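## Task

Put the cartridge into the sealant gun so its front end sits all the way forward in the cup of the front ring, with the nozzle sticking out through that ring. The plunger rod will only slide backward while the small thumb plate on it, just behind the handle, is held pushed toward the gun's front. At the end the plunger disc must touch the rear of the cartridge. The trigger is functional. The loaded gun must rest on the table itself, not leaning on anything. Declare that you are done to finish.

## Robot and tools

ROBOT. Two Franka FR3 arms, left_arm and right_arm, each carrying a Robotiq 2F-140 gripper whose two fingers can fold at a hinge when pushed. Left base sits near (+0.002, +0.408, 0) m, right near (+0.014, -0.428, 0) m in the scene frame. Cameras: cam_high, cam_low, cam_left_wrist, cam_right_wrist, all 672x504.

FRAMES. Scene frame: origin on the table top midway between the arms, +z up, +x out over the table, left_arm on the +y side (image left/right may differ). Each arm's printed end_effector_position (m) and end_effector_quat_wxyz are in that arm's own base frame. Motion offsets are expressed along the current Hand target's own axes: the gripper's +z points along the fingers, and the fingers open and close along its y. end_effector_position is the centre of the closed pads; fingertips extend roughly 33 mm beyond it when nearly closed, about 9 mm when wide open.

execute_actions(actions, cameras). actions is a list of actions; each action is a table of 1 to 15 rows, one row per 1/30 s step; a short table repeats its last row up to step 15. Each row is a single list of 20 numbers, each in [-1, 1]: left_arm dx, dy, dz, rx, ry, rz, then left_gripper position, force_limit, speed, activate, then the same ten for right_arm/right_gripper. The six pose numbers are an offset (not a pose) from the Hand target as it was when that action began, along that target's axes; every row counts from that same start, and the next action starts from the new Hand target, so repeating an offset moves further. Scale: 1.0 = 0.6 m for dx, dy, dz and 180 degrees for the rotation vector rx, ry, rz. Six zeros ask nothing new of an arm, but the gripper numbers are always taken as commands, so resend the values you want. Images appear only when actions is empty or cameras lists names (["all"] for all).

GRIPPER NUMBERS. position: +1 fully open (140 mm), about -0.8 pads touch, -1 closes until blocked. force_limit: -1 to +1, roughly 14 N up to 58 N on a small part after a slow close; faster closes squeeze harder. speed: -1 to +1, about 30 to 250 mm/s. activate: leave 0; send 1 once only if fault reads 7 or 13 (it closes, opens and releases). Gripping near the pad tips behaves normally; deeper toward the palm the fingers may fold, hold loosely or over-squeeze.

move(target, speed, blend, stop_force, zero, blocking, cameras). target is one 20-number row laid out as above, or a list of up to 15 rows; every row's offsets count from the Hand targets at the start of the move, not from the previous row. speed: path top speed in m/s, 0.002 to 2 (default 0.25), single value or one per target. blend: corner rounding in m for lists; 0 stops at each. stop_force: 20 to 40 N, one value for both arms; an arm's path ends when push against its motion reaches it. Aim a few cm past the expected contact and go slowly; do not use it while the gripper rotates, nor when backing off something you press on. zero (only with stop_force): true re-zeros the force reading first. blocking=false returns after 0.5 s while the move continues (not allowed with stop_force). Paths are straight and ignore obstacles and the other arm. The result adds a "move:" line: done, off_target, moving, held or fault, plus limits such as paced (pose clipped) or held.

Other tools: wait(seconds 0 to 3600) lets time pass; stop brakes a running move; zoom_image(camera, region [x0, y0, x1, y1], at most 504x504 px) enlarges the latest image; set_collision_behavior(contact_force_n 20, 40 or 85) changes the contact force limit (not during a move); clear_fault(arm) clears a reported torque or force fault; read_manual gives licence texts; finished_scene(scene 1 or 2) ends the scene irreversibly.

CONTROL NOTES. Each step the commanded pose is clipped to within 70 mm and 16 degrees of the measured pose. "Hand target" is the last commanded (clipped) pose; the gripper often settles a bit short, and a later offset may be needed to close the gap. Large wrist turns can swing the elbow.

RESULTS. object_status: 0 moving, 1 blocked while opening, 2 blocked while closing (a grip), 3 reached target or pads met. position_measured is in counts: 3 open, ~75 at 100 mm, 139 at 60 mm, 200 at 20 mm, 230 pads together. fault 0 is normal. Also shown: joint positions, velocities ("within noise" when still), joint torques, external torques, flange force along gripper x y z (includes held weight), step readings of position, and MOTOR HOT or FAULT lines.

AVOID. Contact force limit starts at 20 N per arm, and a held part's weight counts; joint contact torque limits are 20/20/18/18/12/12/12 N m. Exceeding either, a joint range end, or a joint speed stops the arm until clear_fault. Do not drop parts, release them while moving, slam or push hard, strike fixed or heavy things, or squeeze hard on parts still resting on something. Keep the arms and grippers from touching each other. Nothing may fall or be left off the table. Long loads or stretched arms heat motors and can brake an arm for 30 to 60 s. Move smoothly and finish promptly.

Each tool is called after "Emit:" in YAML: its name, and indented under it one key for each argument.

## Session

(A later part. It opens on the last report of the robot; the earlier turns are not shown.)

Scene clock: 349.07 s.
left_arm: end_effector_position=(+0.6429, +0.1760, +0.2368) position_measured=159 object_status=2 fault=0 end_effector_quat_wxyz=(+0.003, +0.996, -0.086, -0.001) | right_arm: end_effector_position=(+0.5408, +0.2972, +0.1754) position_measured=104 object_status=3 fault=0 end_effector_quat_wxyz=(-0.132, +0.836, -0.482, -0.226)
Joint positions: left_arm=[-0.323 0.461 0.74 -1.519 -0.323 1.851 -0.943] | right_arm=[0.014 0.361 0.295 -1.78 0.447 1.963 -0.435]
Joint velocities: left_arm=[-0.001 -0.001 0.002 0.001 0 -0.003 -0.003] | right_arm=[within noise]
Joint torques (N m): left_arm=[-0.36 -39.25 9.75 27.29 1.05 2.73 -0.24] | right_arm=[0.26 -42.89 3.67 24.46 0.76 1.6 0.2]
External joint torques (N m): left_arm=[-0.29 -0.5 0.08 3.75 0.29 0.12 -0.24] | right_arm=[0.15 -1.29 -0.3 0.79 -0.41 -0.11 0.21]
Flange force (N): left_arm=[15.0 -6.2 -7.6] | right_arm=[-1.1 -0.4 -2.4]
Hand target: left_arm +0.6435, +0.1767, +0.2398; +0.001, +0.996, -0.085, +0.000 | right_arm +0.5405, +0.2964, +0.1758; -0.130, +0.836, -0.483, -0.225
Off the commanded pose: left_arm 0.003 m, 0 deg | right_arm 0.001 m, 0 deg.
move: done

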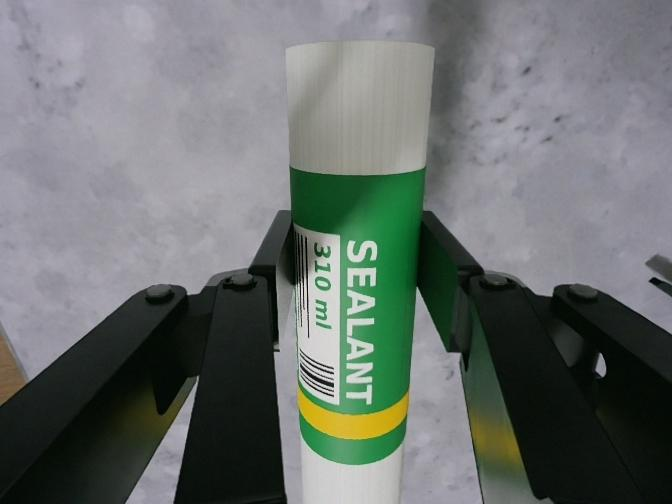

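Emit:
move:
  target: [-0.294,0.723,0.067,-0.0301,0.0621,0.2861,-1,0.3,-0.9,0,0,0,0,0,0,0,0.2,0,-0.5,0]
  cameras: ["cam_left_wrist","cam_right_wrist","cam_high"]

Emit:
zoom_image:
  camera: "cam_high"
  region: [330, 170, 500, 290]

Emit:
zoom_image:
  camera: "cam_right_wrist"
  region: [250, 300, 450, 470]

Scene clock: 405.20 s.
left_arm: end_effector_position=(+0.3944, -0.2185, +0.1975) position_measured=159 object_status=2 fault=0 end_effector_quat_wxyz=(+0.052, +0.854, -0.510, +0.085) | right_arm: end_effector_position=(+0.5408, +0.2972, +0.1754) position_measured=104 object_status=3 fault=0 end_effector_quat_wxyz=(-0.132, +0.836, -0.482, -0.226)
Joint positions: left_arm=[-0.814 -0.424 0.366 -2.598 0.045 2.362 -0.989] | right_arm=[0.014 0.361 0.295 -1.78 0.447 1.963 -0.435]
Joint velocities: left_arm=[0 0.001 -0.001 0 -0.001 0.003 0.002] | right_arm=[within noise]
Joint torques (N m): left_arm=[-0.26 -16.29 -4.78 26.64 0.14 3.85 -0.12] | right_arm=[0.35 -42.8 3.69 24.47 0.8 1.63 0.19]
External joint torques (N m): left_arm=[-0.27 -1.27 -0.63 3.08 -0.53 0.84 -0.13] | right_arm=[0.4 -1.41 -0.13 0.88 -0.37 -0.09 0.21]
Flange force (N): left_arm=[5.8 -1.9 -3.1] | right_arm=[-1.5 -0.5 -2.3]
Hand target: left_arm +0.3964, -0.2212, +0.2008; +0.055, +0.855, -0.508, +0.090 | right_arm +0.5405, +0.2964, +0.1758; -0.130, +0.836, -0.483, -0.225
Off the commanded pose: left_arm 0.005 m, 1 deg | right_arm 0.001 m, 0 deg.
move: off_target (left_arm)
Images, in order (width x height): cam_high 672x504, cam_left_wrist 672x504, cam_right_wrist 672x504.

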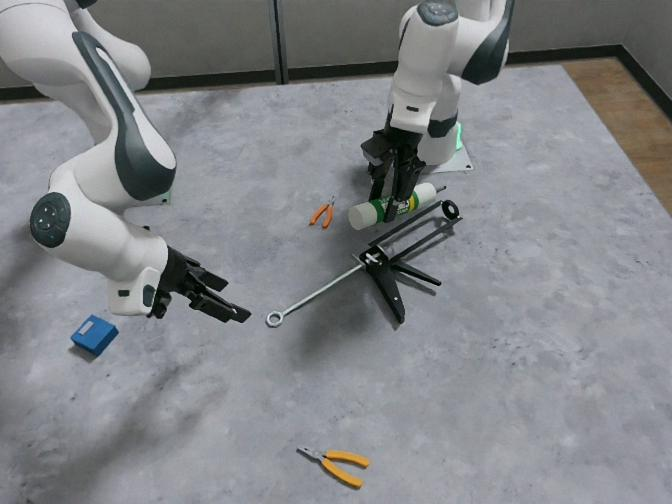

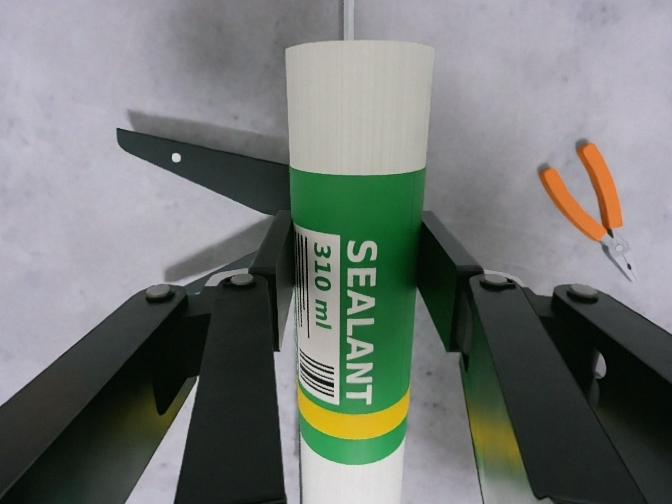

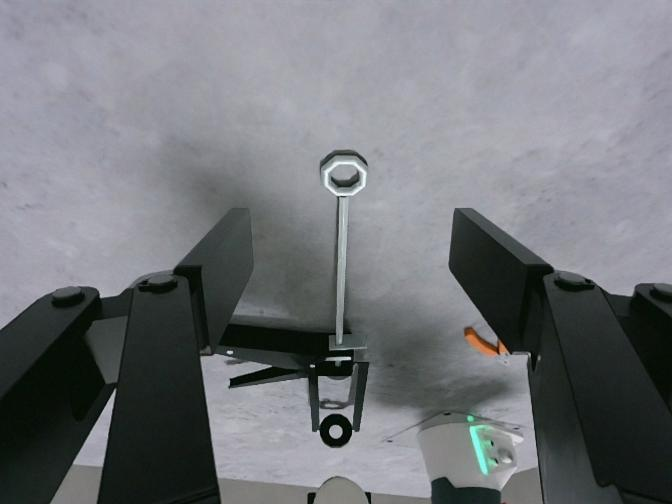

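Scaled by 2.965 from the camera's image (finer frame: 960x720).

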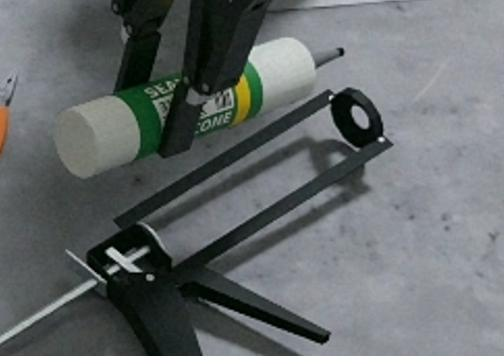

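Scaled by 2.520 from the camera's image (finer frame: 960x720).

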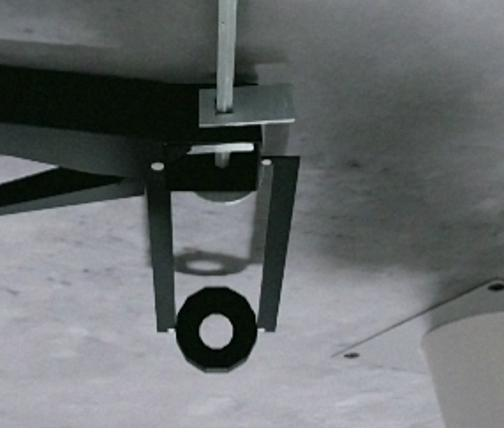

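Emit:
move:
  target: [0.024,0,0.128,0,0,0,-1,0.3,-0.9,0,0,0,0,0,0,0,0.2,0,-0.5,0]
  speed: 0.15
  cameras: ["cam_left_wrist","cam_right_wrist","cam_high"]

Emit:
zoom_image:
  camera: "cam_high"
  region: [330, 170, 500, 290]

Emit:
zoom_image:
  camera: "cam_right_wrist"
  region: [250, 300, 450, 470]

Scene clock: 439.33 s.
left_arm: end_effector_position=(+0.4074, -0.2452, +0.1256) position_measured=159 object_status=2 fault=0 end_effector_quat_wxyz=(+0.053, +0.856, -0.507, +0.085) | right_arm: end_effector_position=(+0.5408, +0.2972, +0.1754) position_measured=104 object_status=3 fault=0 end_effector_quat_wxyz=(-0.132, +0.836, -0.482, -0.226)
Joint positions: left_arm=[-0.898 -0.207 0.412 -2.613 -0.061 2.587 -0.939] | right_arm=[0.014 0.361 0.295 -1.78 0.447 1.963 -0.435]
Joint velocities: left_arm=[0 0 -0.001 0.001 0.002 0.001 0.007] | right_arm=[within noise]
Joint torques (N m): left_arm=[-0.42 -20.2 -2.6 25 0.12 3.92 0.18] | right_arm=[0.36 -42.86 3.65 24.43 0.77 1.62 0.18]
External joint torques (N m): left_arm=[-0.37 -0.41 -0.2 3.51 -0.52 0.92 0.17] | right_arm=[0.33 -1.53 -0.22 0.91 -0.39 -0.08 0.2]
Flange force (N): left_arm=[9.1 -6.0 2.1] | right_arm=[-1.5 -0.3 -2.5]
Hand target: left_arm +0.4107, -0.2478, +0.1287; +0.055, +0.855, -0.508, +0.090 | right_arm +0.5405, +0.2964, +0.1758; -0.130, +0.836, -0.483, -0.225
Off the commanded pose: left_arm 0.005 m, 1 deg | right_arm 0.001 m, 0 deg.
move: off_target (left_arm)
Images, in order (width x height): cam_high 672x504, cam_left_wrist 672x504, cam_right_wrist 672x504.

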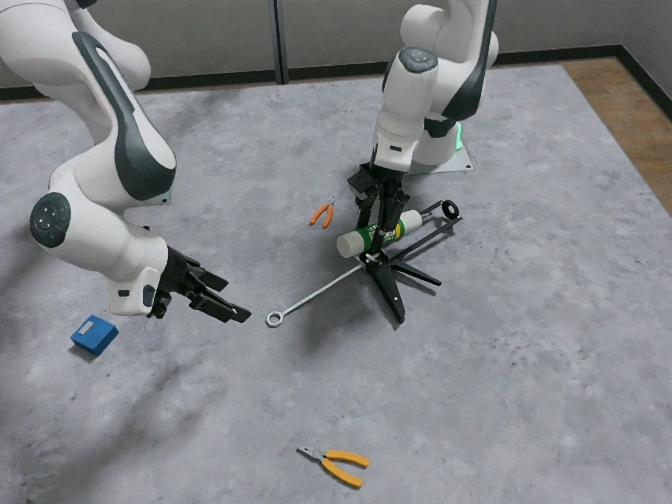

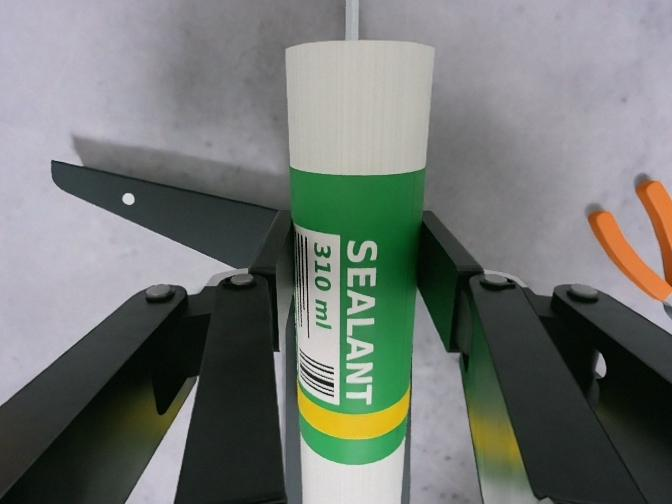

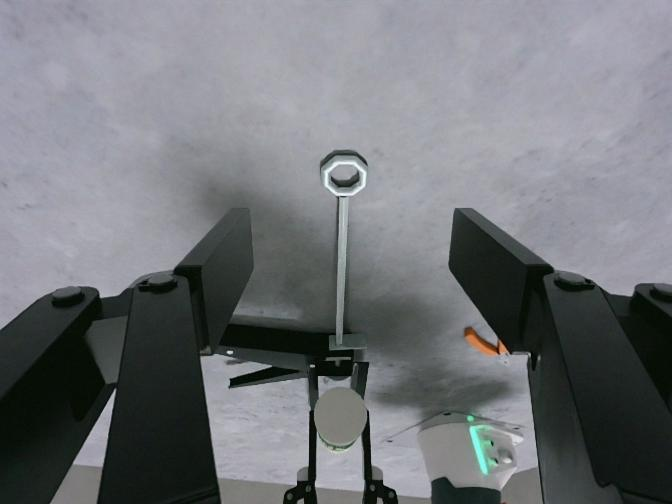

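Scaled by 2.965 from the camera's image (finer frame: 960x720).

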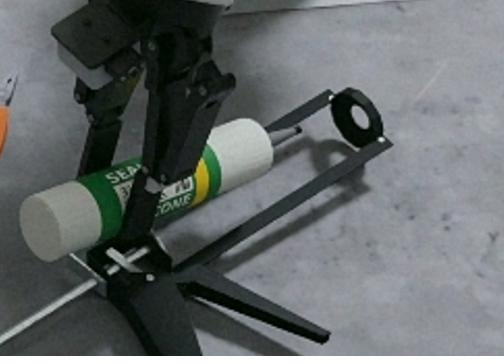

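Scaled by 2.520 from the camera's image (finer frame: 960x720).

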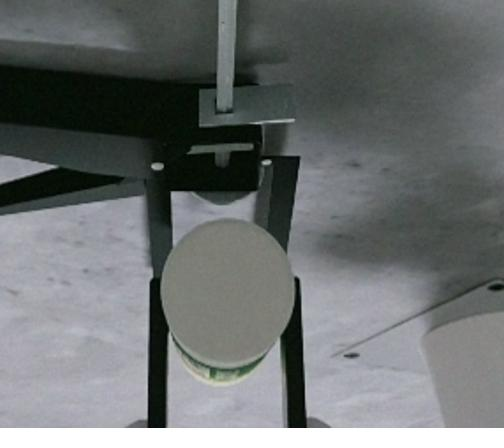

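Emit:
move:
  target:
    - [-0.055,0,0.019,0,0,0,-1,0.3,-0.9,0,0,0,0,0,0,0,0.2,0,-0.5,0]
    - [-0.112,0,0.0067,0,0,0,-1,0.3,-0.9,0,0,0,0,0,0,0,0.2,0,-0.5,0]
  speed: 0.1
  cameras: ["cam_left_wrist","cam_right_wrist","cam_high"]

Emit:
zoom_image:
  camera: "cam_high"
  region: [330, 170, 500, 290]

Scene clock: 462.90 s.
left_arm: end_effector_position=(+0.3782, -0.1906, +0.1086) position_measured=159 object_status=2 fault=0 end_effector_quat_wxyz=(+0.056, +0.857, -0.504, +0.088) | right_arm: end_effector_position=(+0.5408, +0.2972, +0.1754) position_measured=104 object_status=3 fault=0 end_effector_quat_wxyz=(-0.132, +0.836, -0.482, -0.226)
Joint positions: left_arm=[-0.819 -0.335 0.447 -2.783 0.013 2.637 -0.9] | right_arm=[0.014 0.361 0.295 -1.78 0.447 1.963 -0.435]
Joint torques (N m): left_arm=[0.57 -16.27 -4.67 23.35 1.07 3.36 0.21] | right_arm=[0.34 -42.92 3.73 24.48 0.78 1.61 0.16]
External joint torques (N m): left_arm=[0.51 -1.38 -1.18 2.63 0.44 0.36 0.21] | right_arm=[0.43 -1.34 -0.07 0.78 -0.39 -0.12 0.17]
Flange force (N): left_arm=[2.2 -0.1 -6.7] | right_arm=[-1.5 -0.3 -2.1]
Hand target: left_arm +0.3796, -0.1908, +0.1107; +0.055, +0.855, -0.508, +0.090 | right_arm +0.5405, +0.2964, +0.1758; -0.130, +0.836, -0.483, -0.225
Off the commanded pose: left_arm 0.003 m, 1 deg | right_arm 0.001 m, 0 deg.
move: done
Images, in order (width x height): cam_high 672x504, cam_left_wrist 672x504, cam_right_wrist 672x504.

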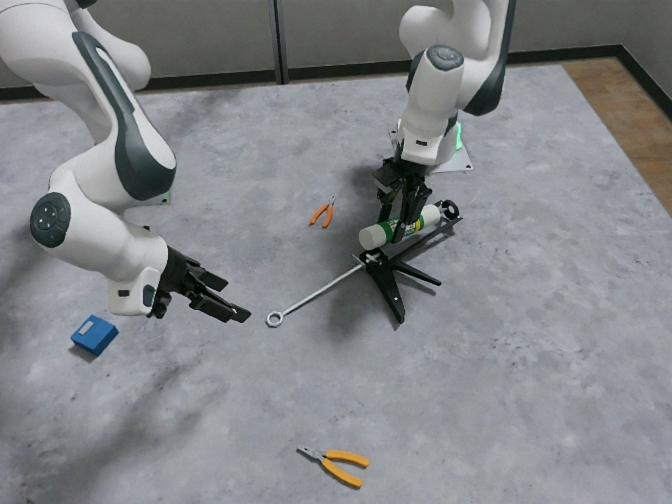

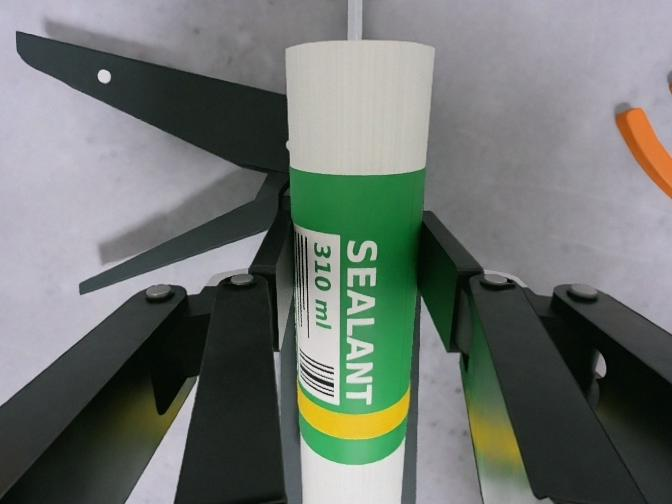

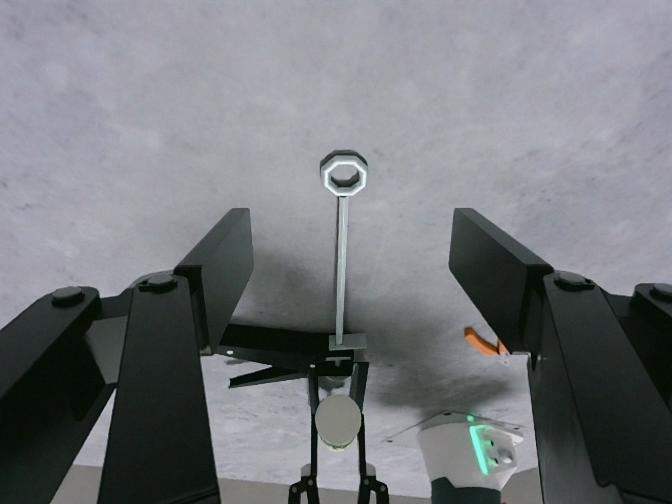

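Scaled by 2.965 from the camera's image (finer frame: 960x720).

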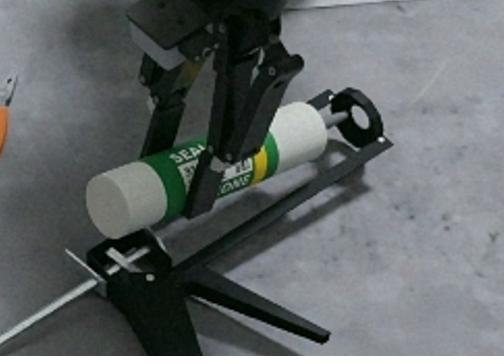

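Emit:
move:
  target:
    - [-0.0326,0,-0.007,0,0,0,-1,0.3,-0.9,0,0,0,0,0,0,0,0.2,0,-0.5,0]
    - [-0.0505,0,0.037,0,-0.0306,0,-1,0.3,-0.9,0,0,0,0,0,0,0,0.2,0,-0.5,0]
    - [-0.0733,0,0.032,0,-0.0306,0,-1,0.3,-0.9,0,0,0,0,0,0,0,0.2,0,-0.5,0]
  speed: 0.08
  cameras: ["cam_left_wrist","cam_right_wrist","cam_high"]

Emit:
zoom_image:
  camera: "cam_high"
  region: [330, 170, 500, 290]

Scene clock: 484.07 s.
left_arm: end_effector_position=(+0.3600, -0.1567, +0.0812) position_measured=159 object_status=2 fault=0 end_effector_quat_wxyz=(+0.031, +0.859, -0.508, +0.048) | right_arm: end_effector_position=(+0.5408, +0.2972, +0.1754) position_measured=104 object_status=3 fault=0 end_effector_quat_wxyz=(-0.132, +0.836, -0.482, -0.226)
Joint positions: left_arm=[-0.745 -0.303 0.411 -2.816 0.081 2.618 -0.917] | right_arm=[0.014 0.361 0.295 -1.78 0.447 1.963 -0.435]
Joint torques (N m): left_arm=[0.3 -16.24 -3.82 22.24 0.92 2.94 -0.02] | right_arm=[0.35 -42.79 3.7 24.45 0.76 1.63 0.16]
External joint torques (N m): left_arm=[0.35 -0.87 -0.89 2.43 0.38 0.09 -0.03] | right_arm=[0.57 -1.25 0.03 0.77 -0.41 -0.1 0.17]
Flange force (N): left_arm=[2.9 -1.2 -5.4] | right_arm=[-1.5 -0.7 -1.9]
Hand target: left_arm +0.3609, -0.1566, +0.0827; +0.030, +0.858, -0.510, +0.049 | right_arm +0.5405, +0.2964, +0.1758; -0.130, +0.836, -0.483, -0.225
Off the commanded pose: left_arm 0.002 m, 0 deg | right_arm 0.001 m, 0 deg.
move: done
Images, in order (width x height): cam_high 672x504, cam_left_wrist 672x504, cam_right_wrist 672x504.

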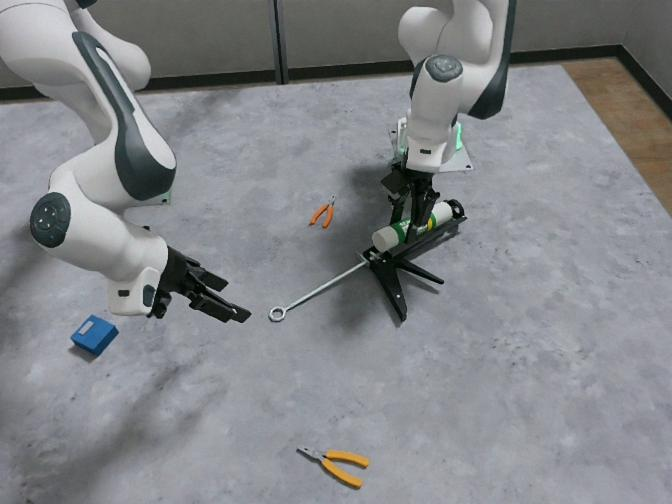

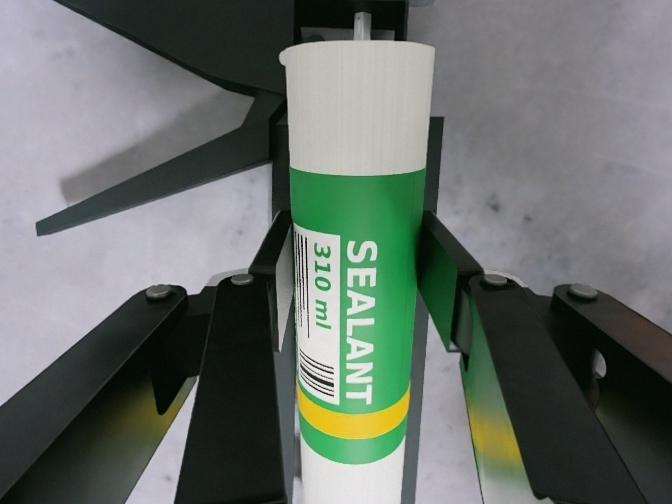

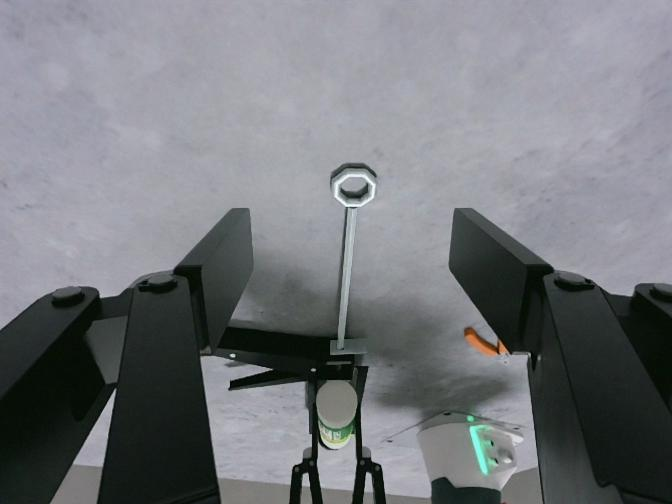

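Scaled by 2.965 from the camera's image (finer frame: 960x720).

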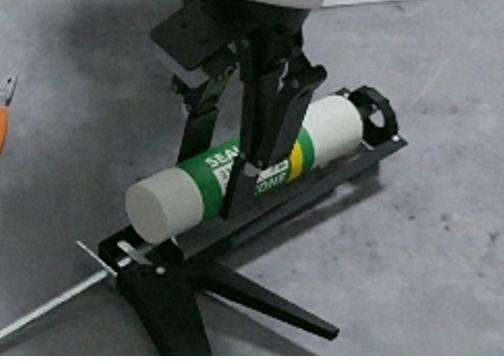

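Emit:
move:
  target: [0.045,0,0.0,0,0,0,-1,0.3,-0.9,0,0,0,0,0,0,0,0.2,0,-0.5,0]
  speed: 0.1
  cameras: ["cam_left_wrist","cam_right_wrist","cam_high"]

Emit:
zoom_image:
  camera: "cam_high"
  region: [400, 180, 500, 260]

Emit:
zoom_image:
  camera: "cam_high"
  region: [330, 170, 500, 290]

Scene clock: 500.13 s.
left_arm: end_effector_position=(+0.3725, -0.1784, +0.0842) position_measured=159 object_status=2 fault=0 end_effector_quat_wxyz=(+0.029, +0.857, -0.513, +0.047) | right_arm: end_effector_position=(+0.5408, +0.2972, +0.1754) position_measured=104 object_status=3 fault=0 end_effector_quat_wxyz=(-0.132, +0.836, -0.482, -0.226)
Joint positions: left_arm=[-0.784 -0.246 0.396 -2.755 0.047 2.613 -0.927] | right_arm=[0.014 0.361 0.295 -1.78 0.447 1.963 -0.435]
Joint velocities: left_arm=[0 0 0.002 0.002 -0.004 -0.001 -0.006] | right_arm=[within noise]
Joint torques (N m): left_arm=[-0.34 -17.58 -3.14 23.16 -0.02 3.08 -0.14] | right_arm=[0.32 -42.92 3.71 24.41 0.77 1.61 0.17]
External joint torques (N m): left_arm=[-0.36 -0.12 -0.75 3.22 -0.55 0.23 -0.14] | right_arm=[0.5 -1.52 0 0.81 -0.39 -0.11 0.19]
Flange force (N): left_arm=[9.3 -4.9 -0.2] | right_arm=[-1.8 0.0 -2.2]
Hand target: left_arm +0.3738, -0.1802, +0.0858; +0.030, +0.858, -0.510, +0.049 | right_arm +0.5405, +0.2964, +0.1758; -0.130, +0.836, -0.483, -0.225
Off the commanded pose: left_arm 0.003 m, 0 deg | right_arm 0.001 m, 0 deg.
move: done
Images, in order (width x height): cam_high 672x504, cam_left_wrist 672x504, cam_right_wrist 672x504.

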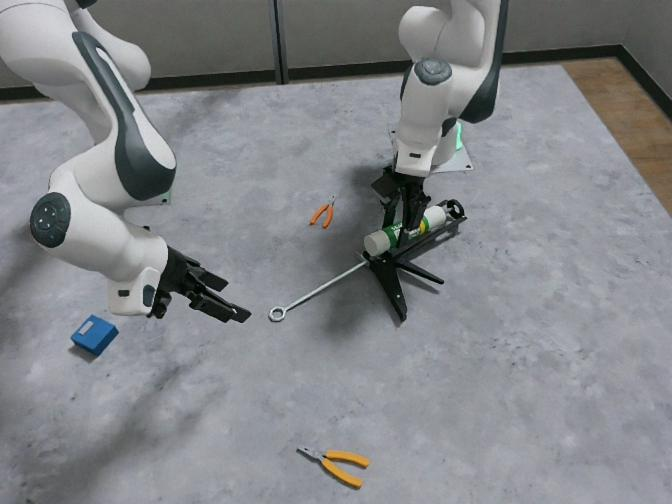

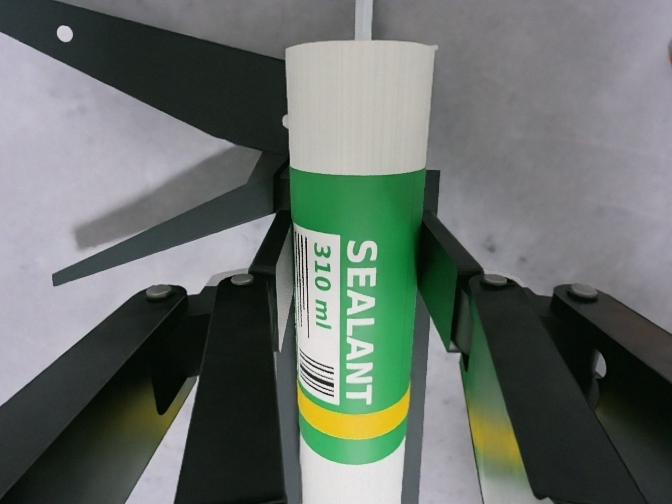

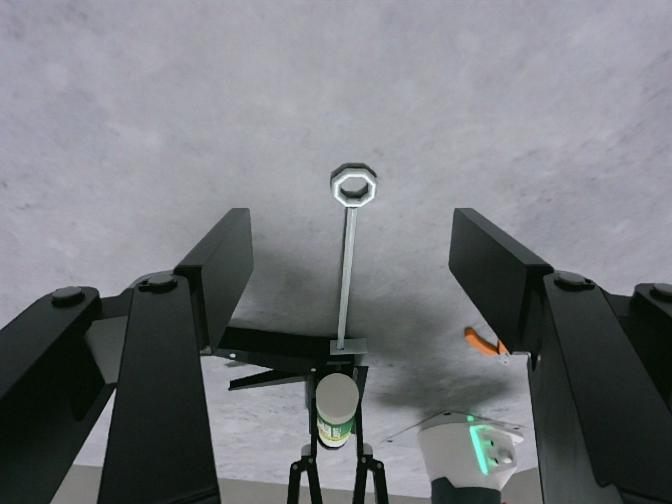

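Scaled by 5.040 from the camera's image (finer frame: 960x720).

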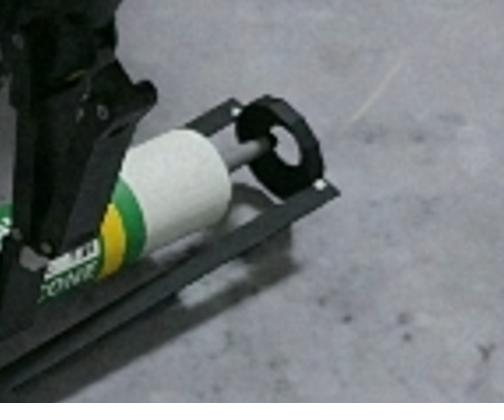

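Scaled by 2.965 from the camera's image (finer frame: 960x720).

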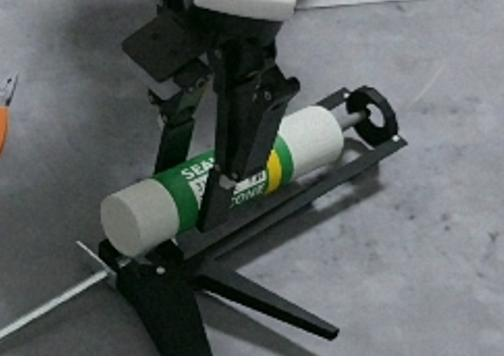

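Emit:
move:
  target: [-0.027,0,-0.0033,0,0,0,-1,0.3,-0.9,0,0,0,0,0,0,0,0.2,0,-0.5,0]
  speed: 0.06
  cameras: ["cam_high"]

Emit:
zoom_image:
  camera: "cam_high"
  region: [400, 180, 500, 260]

Scene clock: 532.20 s.
left_arm: end_effector_position=(+0.3650, -0.1660, +0.0843) position_measured=159 object_status=2 fault=0 end_effector_quat_wxyz=(+0.031, +0.860, -0.507, +0.047) | right_arm: end_effector_position=(+0.5408, +0.2972, +0.1754) position_measured=104 object_status=3 fault=0 end_effector_quat_wxyz=(-0.132, +0.836, -0.482, -0.226)
Joint positions: left_arm=[-0.758 -0.285 0.401 -2.791 0.065 2.61 -0.927] | right_arm=[0.014 0.361 0.295 -1.78 0.447 1.963 -0.435]
Joint torques (N m): left_arm=[0.55 -17.5 -3.72 22.9 0.88 2.92 0.12] | right_arm=[0.31 -42.83 3.71 24.46 0.78 1.61 0.15]
External joint torques (N m): left_arm=[0.55 -1.4 -0.99 2.96 0.34 0.08 0.12] | right_arm=[0.5 -1.31 0.01 0.81 -0.39 -0.12 0.17]
Flange force (N): left_arm=[2.9 -1.4 -7.2] | right_arm=[-1.5 -0.6 -2.1]
Hand target: left_arm +0.3660, -0.1658, +0.0859; +0.030, +0.858, -0.510, +0.049 | right_arm +0.5405, +0.2964, +0.1758; -0.130, +0.836, -0.483, -0.225
Off the commanded pose: left_arm 0.002 m, 0 deg | right_arm 0.001 m, 0 deg.
move: done

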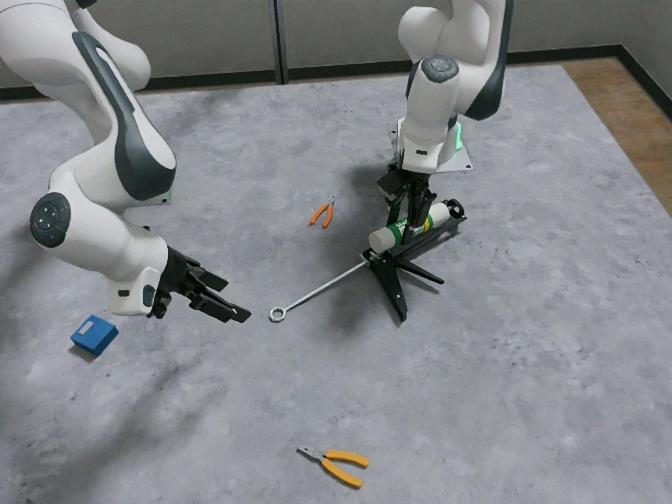

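Scaled by 5.040 from the camera's image (finer frame: 960x720).

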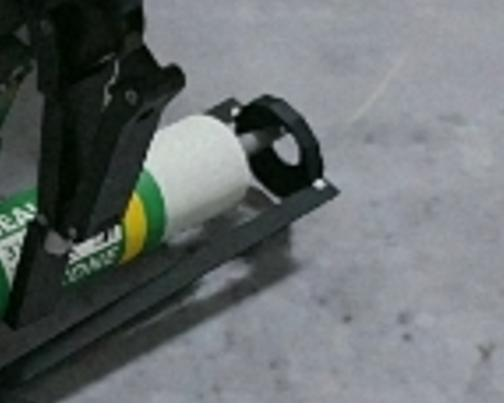

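Emit:
move:
  target:
    - [0.0167,0,0.0017,0,0,0,-1,0.3,-0.9,0,0,0,0,0,0,0,0.2,0,-0.5,0]
    - [0.0145,0,0.0198,0,0,0,-1,0.3,-0.9,0,0,0,0,0,0,0,0.2,0,-0.5,0]
    - [-0.030,0,0.0153,0,0,0,-1,0.3,-0.9,0,0,0,0,0,0,0,0.2,0,-0.5,0]
  speed: 0.06
  cameras: ["cam_high","cam_left_wrist"]

Emit:
zoom_image:
  camera: "cam_high"
  region: [400, 180, 500, 260]

Scene clock: 549.77 s.
left_arm: end_effector_position=(+0.3627, -0.1547, +0.0784) position_measured=159 object_status=2 fault=0 end_effector_quat_wxyz=(+0.031, +0.860, -0.507, +0.056) | right_arm: end_effector_position=(+0.5408, +0.2972, +0.1754) position_measured=104 object_status=3 fault=0 end_effector_quat_wxyz=(-0.132, +0.836, -0.482, -0.226)
Joint positions: left_arm=[-0.742 -0.3 0.419 -2.829 0.08 2.65 -0.908] | right_arm=[0.014 0.361 0.295 -1.78 0.447 1.963 -0.435]
Joint velocities: left_arm=[0.001 -0.001 0 -0.003 0.004 0 0.003] | right_arm=[within noise]
Joint torques (N m): left_arm=[0.92 -12.79 -3 18.07 1.25 1.74 0.11] | right_arm=[0.32 -42.85 3.71 24.47 0.77 1.62 0.17]
External joint torques (N m): left_arm=[0.99 2.51 -0.04 -1.6 0.7 -1.16 0.11] | right_arm=[0.3 -1.3 -0.17 0.82 -0.4 -0.09 0.18]
Flange force (N): left_arm=[-1.1 -1.2 2.4] | right_arm=[-1.3 -0.5 -2.2]
Hand target: left_arm +0.3579, -0.1511, +0.0747; +0.030, +0.858, -0.510, +0.049 | right_arm +0.5405, +0.2964, +0.1758; -0.130, +0.836, -0.483, -0.225
Off the commanded pose: left_arm 0.007 m, 1 deg | right_arm 0.001 m, 0 deg.
move: off_target (left_arm)

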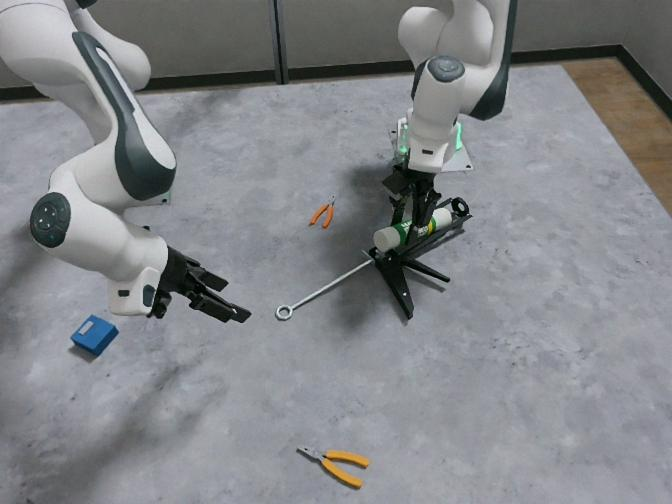

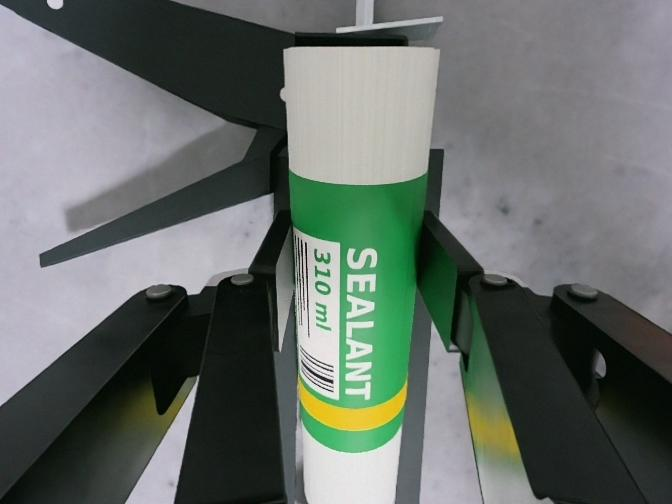

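Scaled by 5.040 from the camera's image (finer frame: 960x720).

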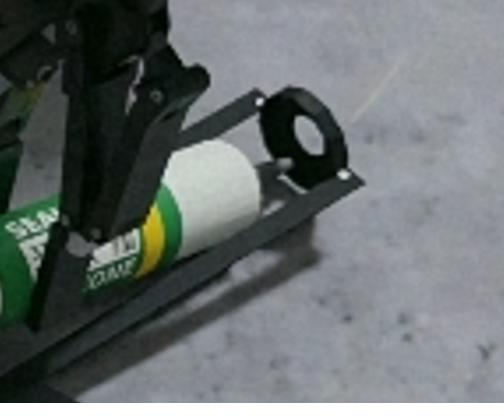

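Emit:
move:
  target:
    - [0.05,0,0.005,0,0,0,-1,0.3,-0.9,0,0,0,0,0,0,0,0.2,0,-0.5,0]
    - [0.052,0,-0.011,0,0,0,-1,0.3,-0.9,0,0,0,0,0,0,0,0.2,0,-0.5,0]
    - [0.033,0,-0.013,0,0,0,-1,0.3,-0.9,0,0,0,0,0,0,0,0.2,0,-0.5,0]
  speed: 0.08
  cameras: ["cam_high","cam_left_wrist"]

Emit:
zoom_image:
  camera: "cam_high"
  region: [400, 180, 500, 260]

Scene clock: 568.30 s.
left_arm: end_effector_position=(+0.3667, -0.1682, +0.0838) position_measured=159 object_status=2 fault=0 end_effector_quat_wxyz=(+0.031, +0.859, -0.508, +0.049) | right_arm: end_effector_position=(+0.5408, +0.2972, +0.1754) position_measured=104 object_status=3 fault=0 end_effector_quat_wxyz=(-0.132, +0.836, -0.482, -0.226)
Joint positions: left_arm=[-0.761 -0.277 0.399 -2.786 0.058 2.616 -0.923] | right_arm=[0.014 0.361 0.295 -1.78 0.447 1.963 -0.435]
Joint torques (N m): left_arm=[0.89 -17.39 -3.65 22.01 1.01 2.69 -0.03] | right_arm=[0.32 -42.86 3.69 24.43 0.79 1.63 0.14]
External joint torques (N m): left_arm=[0.92 -0.96 -0.97 2 0.47 -0.17 -0.03] | right_arm=[0.43 -1.46 -0.08 0.84 -0.38 -0.09 0.15]
Flange force (N): left_arm=[1.0 0.0 -7.1] | right_arm=[-1.6 -0.2 -2.2]
Hand target: left_arm +0.3669, -0.1675, +0.0847; +0.030, +0.858, -0.510, +0.049 | right_arm +0.5405, +0.2964, +0.1758; -0.130, +0.836, -0.483, -0.225
Off the commanded pose: left_arm 0.001 m, 0 deg | right_arm 0.001 m, 0 deg.
move: done

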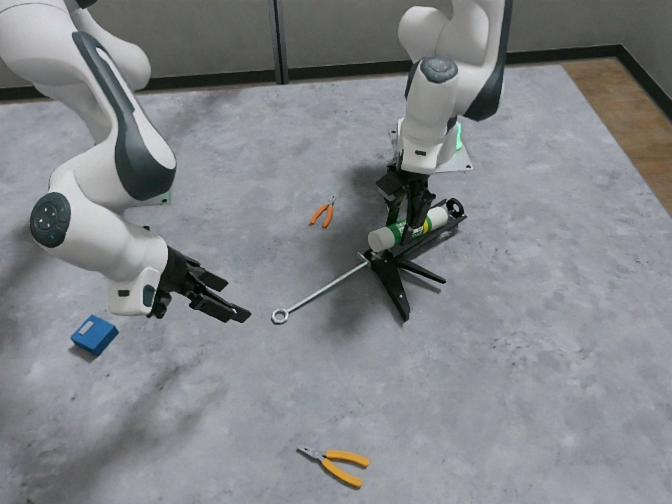

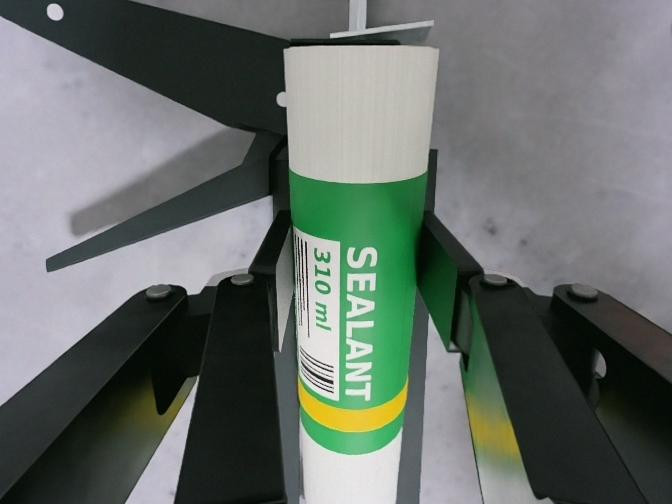

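Scaled by 5.040 from the camera's image (finer frame: 960x720).

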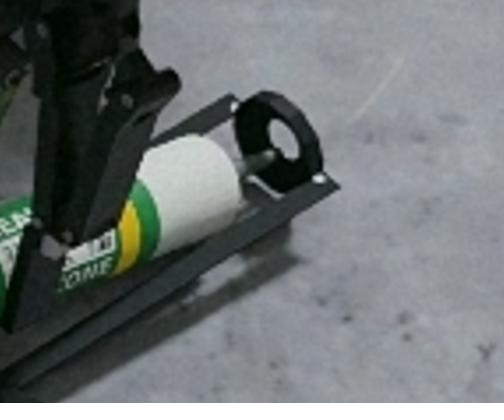

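Emit:
move:
  target:
    - [0.0008,0,-0.0083,0,0,0,-1,0.3,-0.9,0,0,0,0,0,0,0,0.2,0,-0.5,0]
    - [-0.034,0,-0.012,0,0,0,-1,0.3,-0.9,0,0,0,0,0,0,0,0.2,0,-0.5,0]
  speed: 0.06
  cameras: ["cam_high","cam_right_wrist"]

Emit:
zoom_image:
  camera: "cam_high"
  region: [400, 180, 500, 260]

Scene clock: 578.87 s.
left_arm: end_effector_position=(+0.3555, -0.1493, +0.0879) position_measured=159 object_status=2 fault=0 end_effector_quat_wxyz=(+0.031, +0.860, -0.506, +0.047) | right_arm: end_effector_position=(+0.5408, +0.2972, +0.1754) position_measured=104 object_status=3 fault=0 end_effector_quat_wxyz=(-0.132, +0.836, -0.482, -0.226)
Joint positions: left_arm=[-0.713 -0.345 0.397 -2.831 0.097 2.589 -0.919] | right_arm=[0.014 0.361 0.295 -1.78 0.447 1.963 -0.435]
Joint velocities: left_arm=[0.001 0 0 -0.001 0.004 -0.001 0.004] | right_arm=[within noise]
Joint torques (N m): left_arm=[0.57 -16.06 -3.85 23.02 0.98 3.04 0.17] | right_arm=[0.31 -42.91 3.73 24.5 0.76 1.62 0.12]
External joint torques (N m): left_arm=[0.59 -1.61 -0.71 2.86 0.43 0.2 0.17] | right_arm=[0.3 -1.31 -0.15 0.79 -0.41 -0.11 0.13]
Flange force (N): left_arm=[1.4 -1.3 -7.5] | right_arm=[-1.3 -0.3 -2.2]
Hand target: left_arm +0.3568, -0.1490, +0.0895; +0.030, +0.858, -0.510, +0.049 | right_arm +0.5405, +0.2964, +0.1758; -0.130, +0.836, -0.483, -0.225
Off the commanded pose: left_arm 0.002 m, 1 deg | right_arm 0.001 m, 0 deg.
move: done

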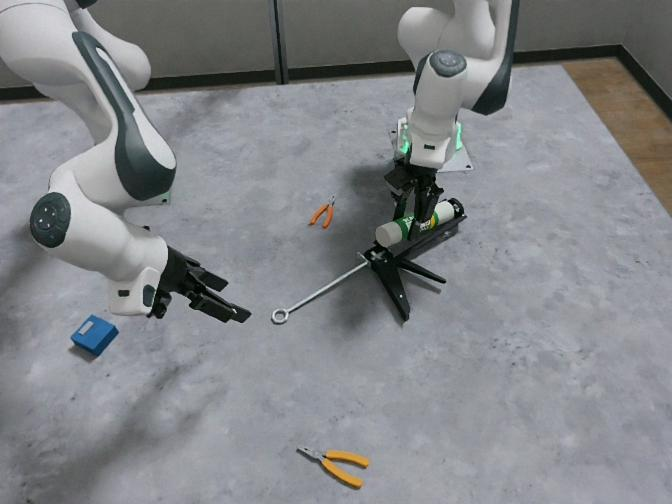

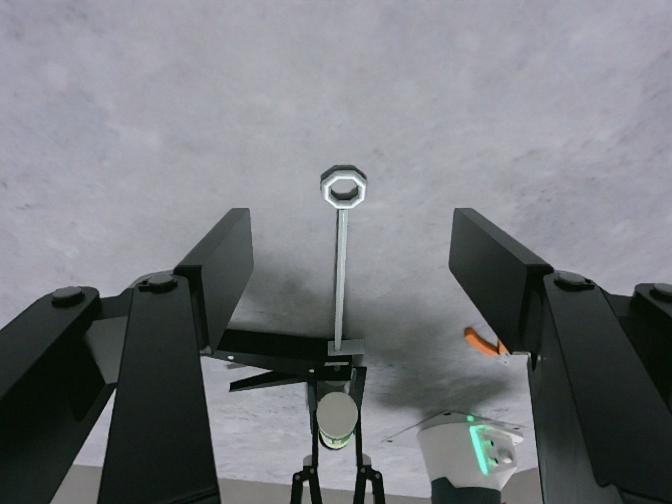

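Scaled by 5.040 from the camera's image (finer frame: 960x720).

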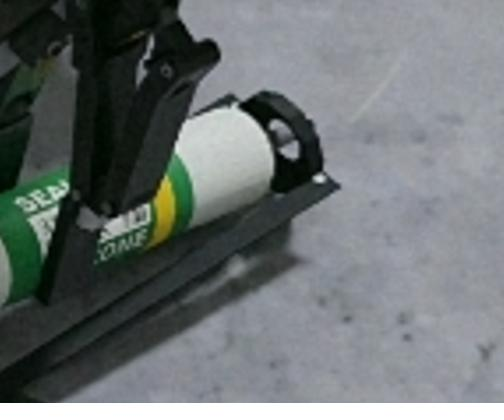

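Emit:
move:
  target: [-0.028,0,0.001,0,0,0,-1,0.3,-0.9,0,0,0,0,0,0,0,0.2,0,-0.5,0]
  speed: 0.06
  cameras: ["cam_high","cam_left_wrist"]

Emit:
zoom_image:
  camera: "cam_high"
  region: [400, 180, 500, 260]

Scene clock: 591.33 s.
left_arm: end_effector_position=(+0.3473, -0.1350, +0.0855) position_measured=159 object_status=2 fault=0 end_effector_quat_wxyz=(+0.032, +0.860, -0.506, +0.047) | right_arm: end_effector_position=(+0.5408, +0.2972, +0.1754) position_measured=104 object_status=3 fault=0 end_effector_quat_wxyz=(-0.132, +0.836, -0.482, -0.226)
Joint positions: left_arm=[-0.682 -0.382 0.406 -2.869 0.123 2.589 -0.906] | right_arm=[0.014 0.361 0.295 -1.78 0.447 1.963 -0.435]
Joint velocities: left_arm=[0.001 -0.001 0 -0.001 0.003 0 0.006] | right_arm=[within noise]
Joint torques (N m): left_arm=[0.73 -14.38 -3.74 22.24 1.06 3.22 0.19] | right_arm=[0.31 -42.74 3.73 24.42 0.78 1.61 0.17]
External joint torques (N m): left_arm=[0.7 -1.18 -0.38 2.14 0.52 0.37 0.19] | right_arm=[0.35 -1.26 -0.09 0.8 -0.39 -0.1 0.18]
Flange force (N): left_arm=[-0.1 -1.3 -5.2] | right_arm=[-1.3 -0.6 -2.1]
Hand target: left_arm +0.3488, -0.1344, +0.0870; +0.030, +0.858, -0.510, +0.049 | right_arm +0.5405, +0.2964, +0.1758; -0.130, +0.836, -0.483, -0.225
Off the commanded pose: left_arm 0.002 m, 1 deg | right_arm 0.001 m, 0 deg.
move: done

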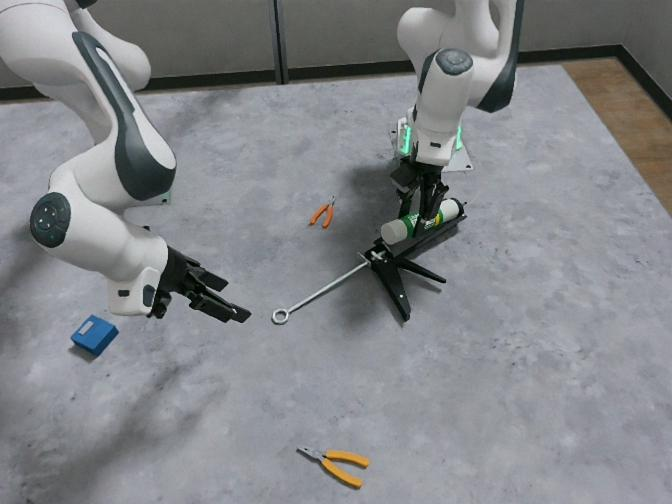

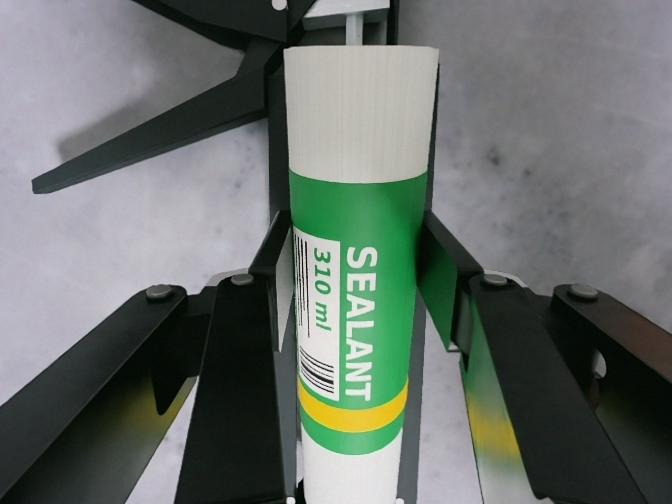

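Scaled by 5.040 from the camera's image (finer frame: 960x720).

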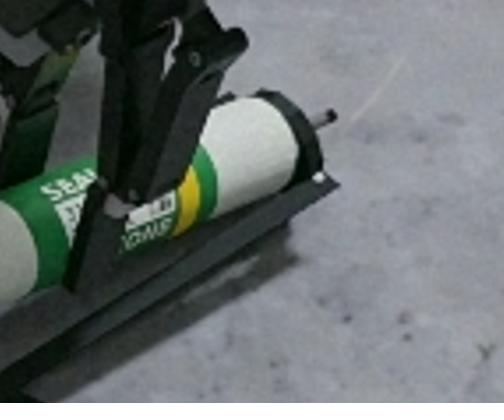

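Emit:
move:
  target:
    - [-0.021,0,0.009,0,-0.011,0,-1,0.3,-0.9,0,0,0,0,0,0,0,0.2,0,-0.5,0]
    - [-0.030,0,0.008,0,-0.013,0,-1,0.3,-0.9,0,0,0,0,0,0,0,0.2,0,-0.5,0]
  speed: 0.06
  cameras: ["cam_high","cam_left_wrist"]

Emit:
zoom_image:
  camera: "cam_high"
  region: [370, 180, 500, 280]

Scene clock: 600.80 s.
left_arm: end_effector_position=(+0.3398, -0.1198, +0.0789) position_measured=159 object_status=2 fault=0 end_effector_quat_wxyz=(+0.021, +0.859, -0.510, +0.031) | right_arm: end_effector_position=(+0.5408, +0.2972, +0.1754) position_measured=104 object_status=3 fault=0 end_effector_quat_wxyz=(-0.132, +0.836, -0.482, -0.226)
Joint positions: left_arm=[-0.642 -0.38 0.385 -2.88 0.154 2.569 -0.906] | right_arm=[0.014 0.361 0.295 -1.78 0.447 1.963 -0.435]
Joint torques (N m): left_arm=[0.45 -14.57 -5.38 22.33 0.94 2.67 -0.12] | right_arm=[0.35 -42.92 3.68 24.47 0.78 1.61 0.14]
External joint torques (N m): left_arm=[0.46 -1.35 -2.21 2.48 0.42 -0.11 -0.13] | right_arm=[0.31 -1.67 -0.2 0.97 -0.39 -0.09 0.16]
Flange force (N): left_arm=[1.9 2.2 -8.9] | right_arm=[-1.6 0.0 -2.7]
Hand target: left_arm +0.3405, -0.1192, +0.0802; +0.020, +0.859, -0.510, +0.031 | right_arm +0.5405, +0.2964, +0.1758; -0.130, +0.836, -0.483, -0.225
Off the commanded pose: left_arm 0.002 m, 0 deg | right_arm 0.001 m, 0 deg.
move: done

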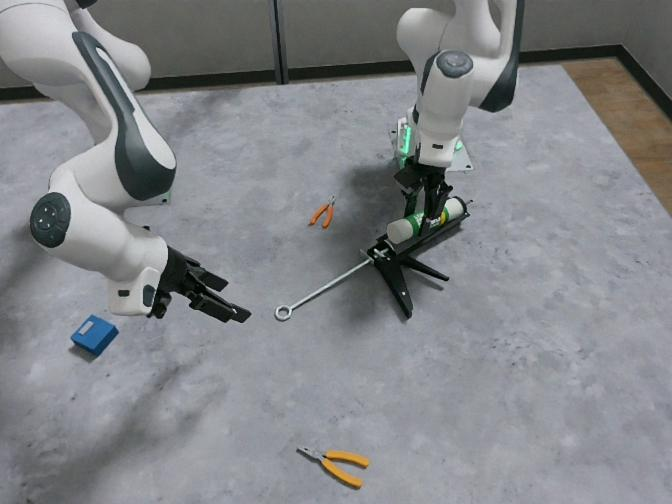

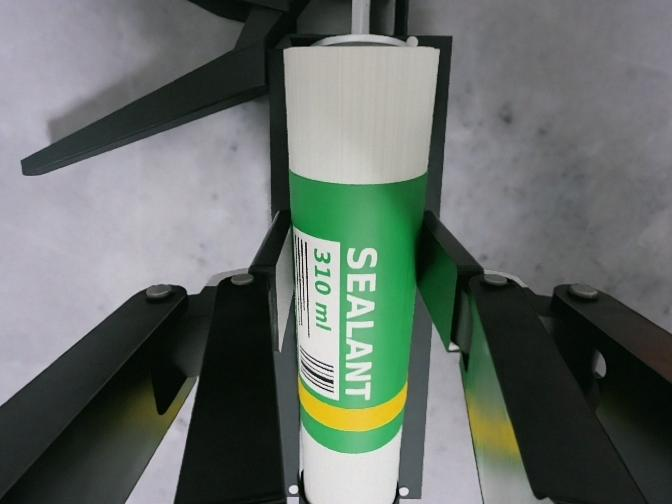

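Scaled by 3.877 from the camera's image (finer frame: 960x720).

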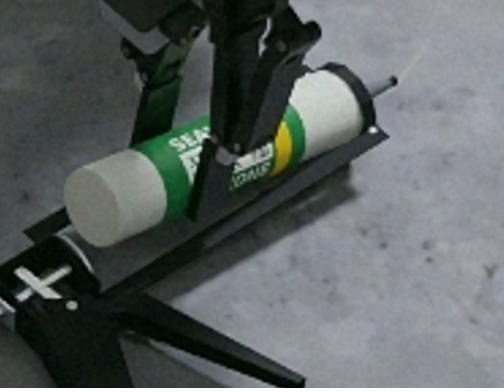

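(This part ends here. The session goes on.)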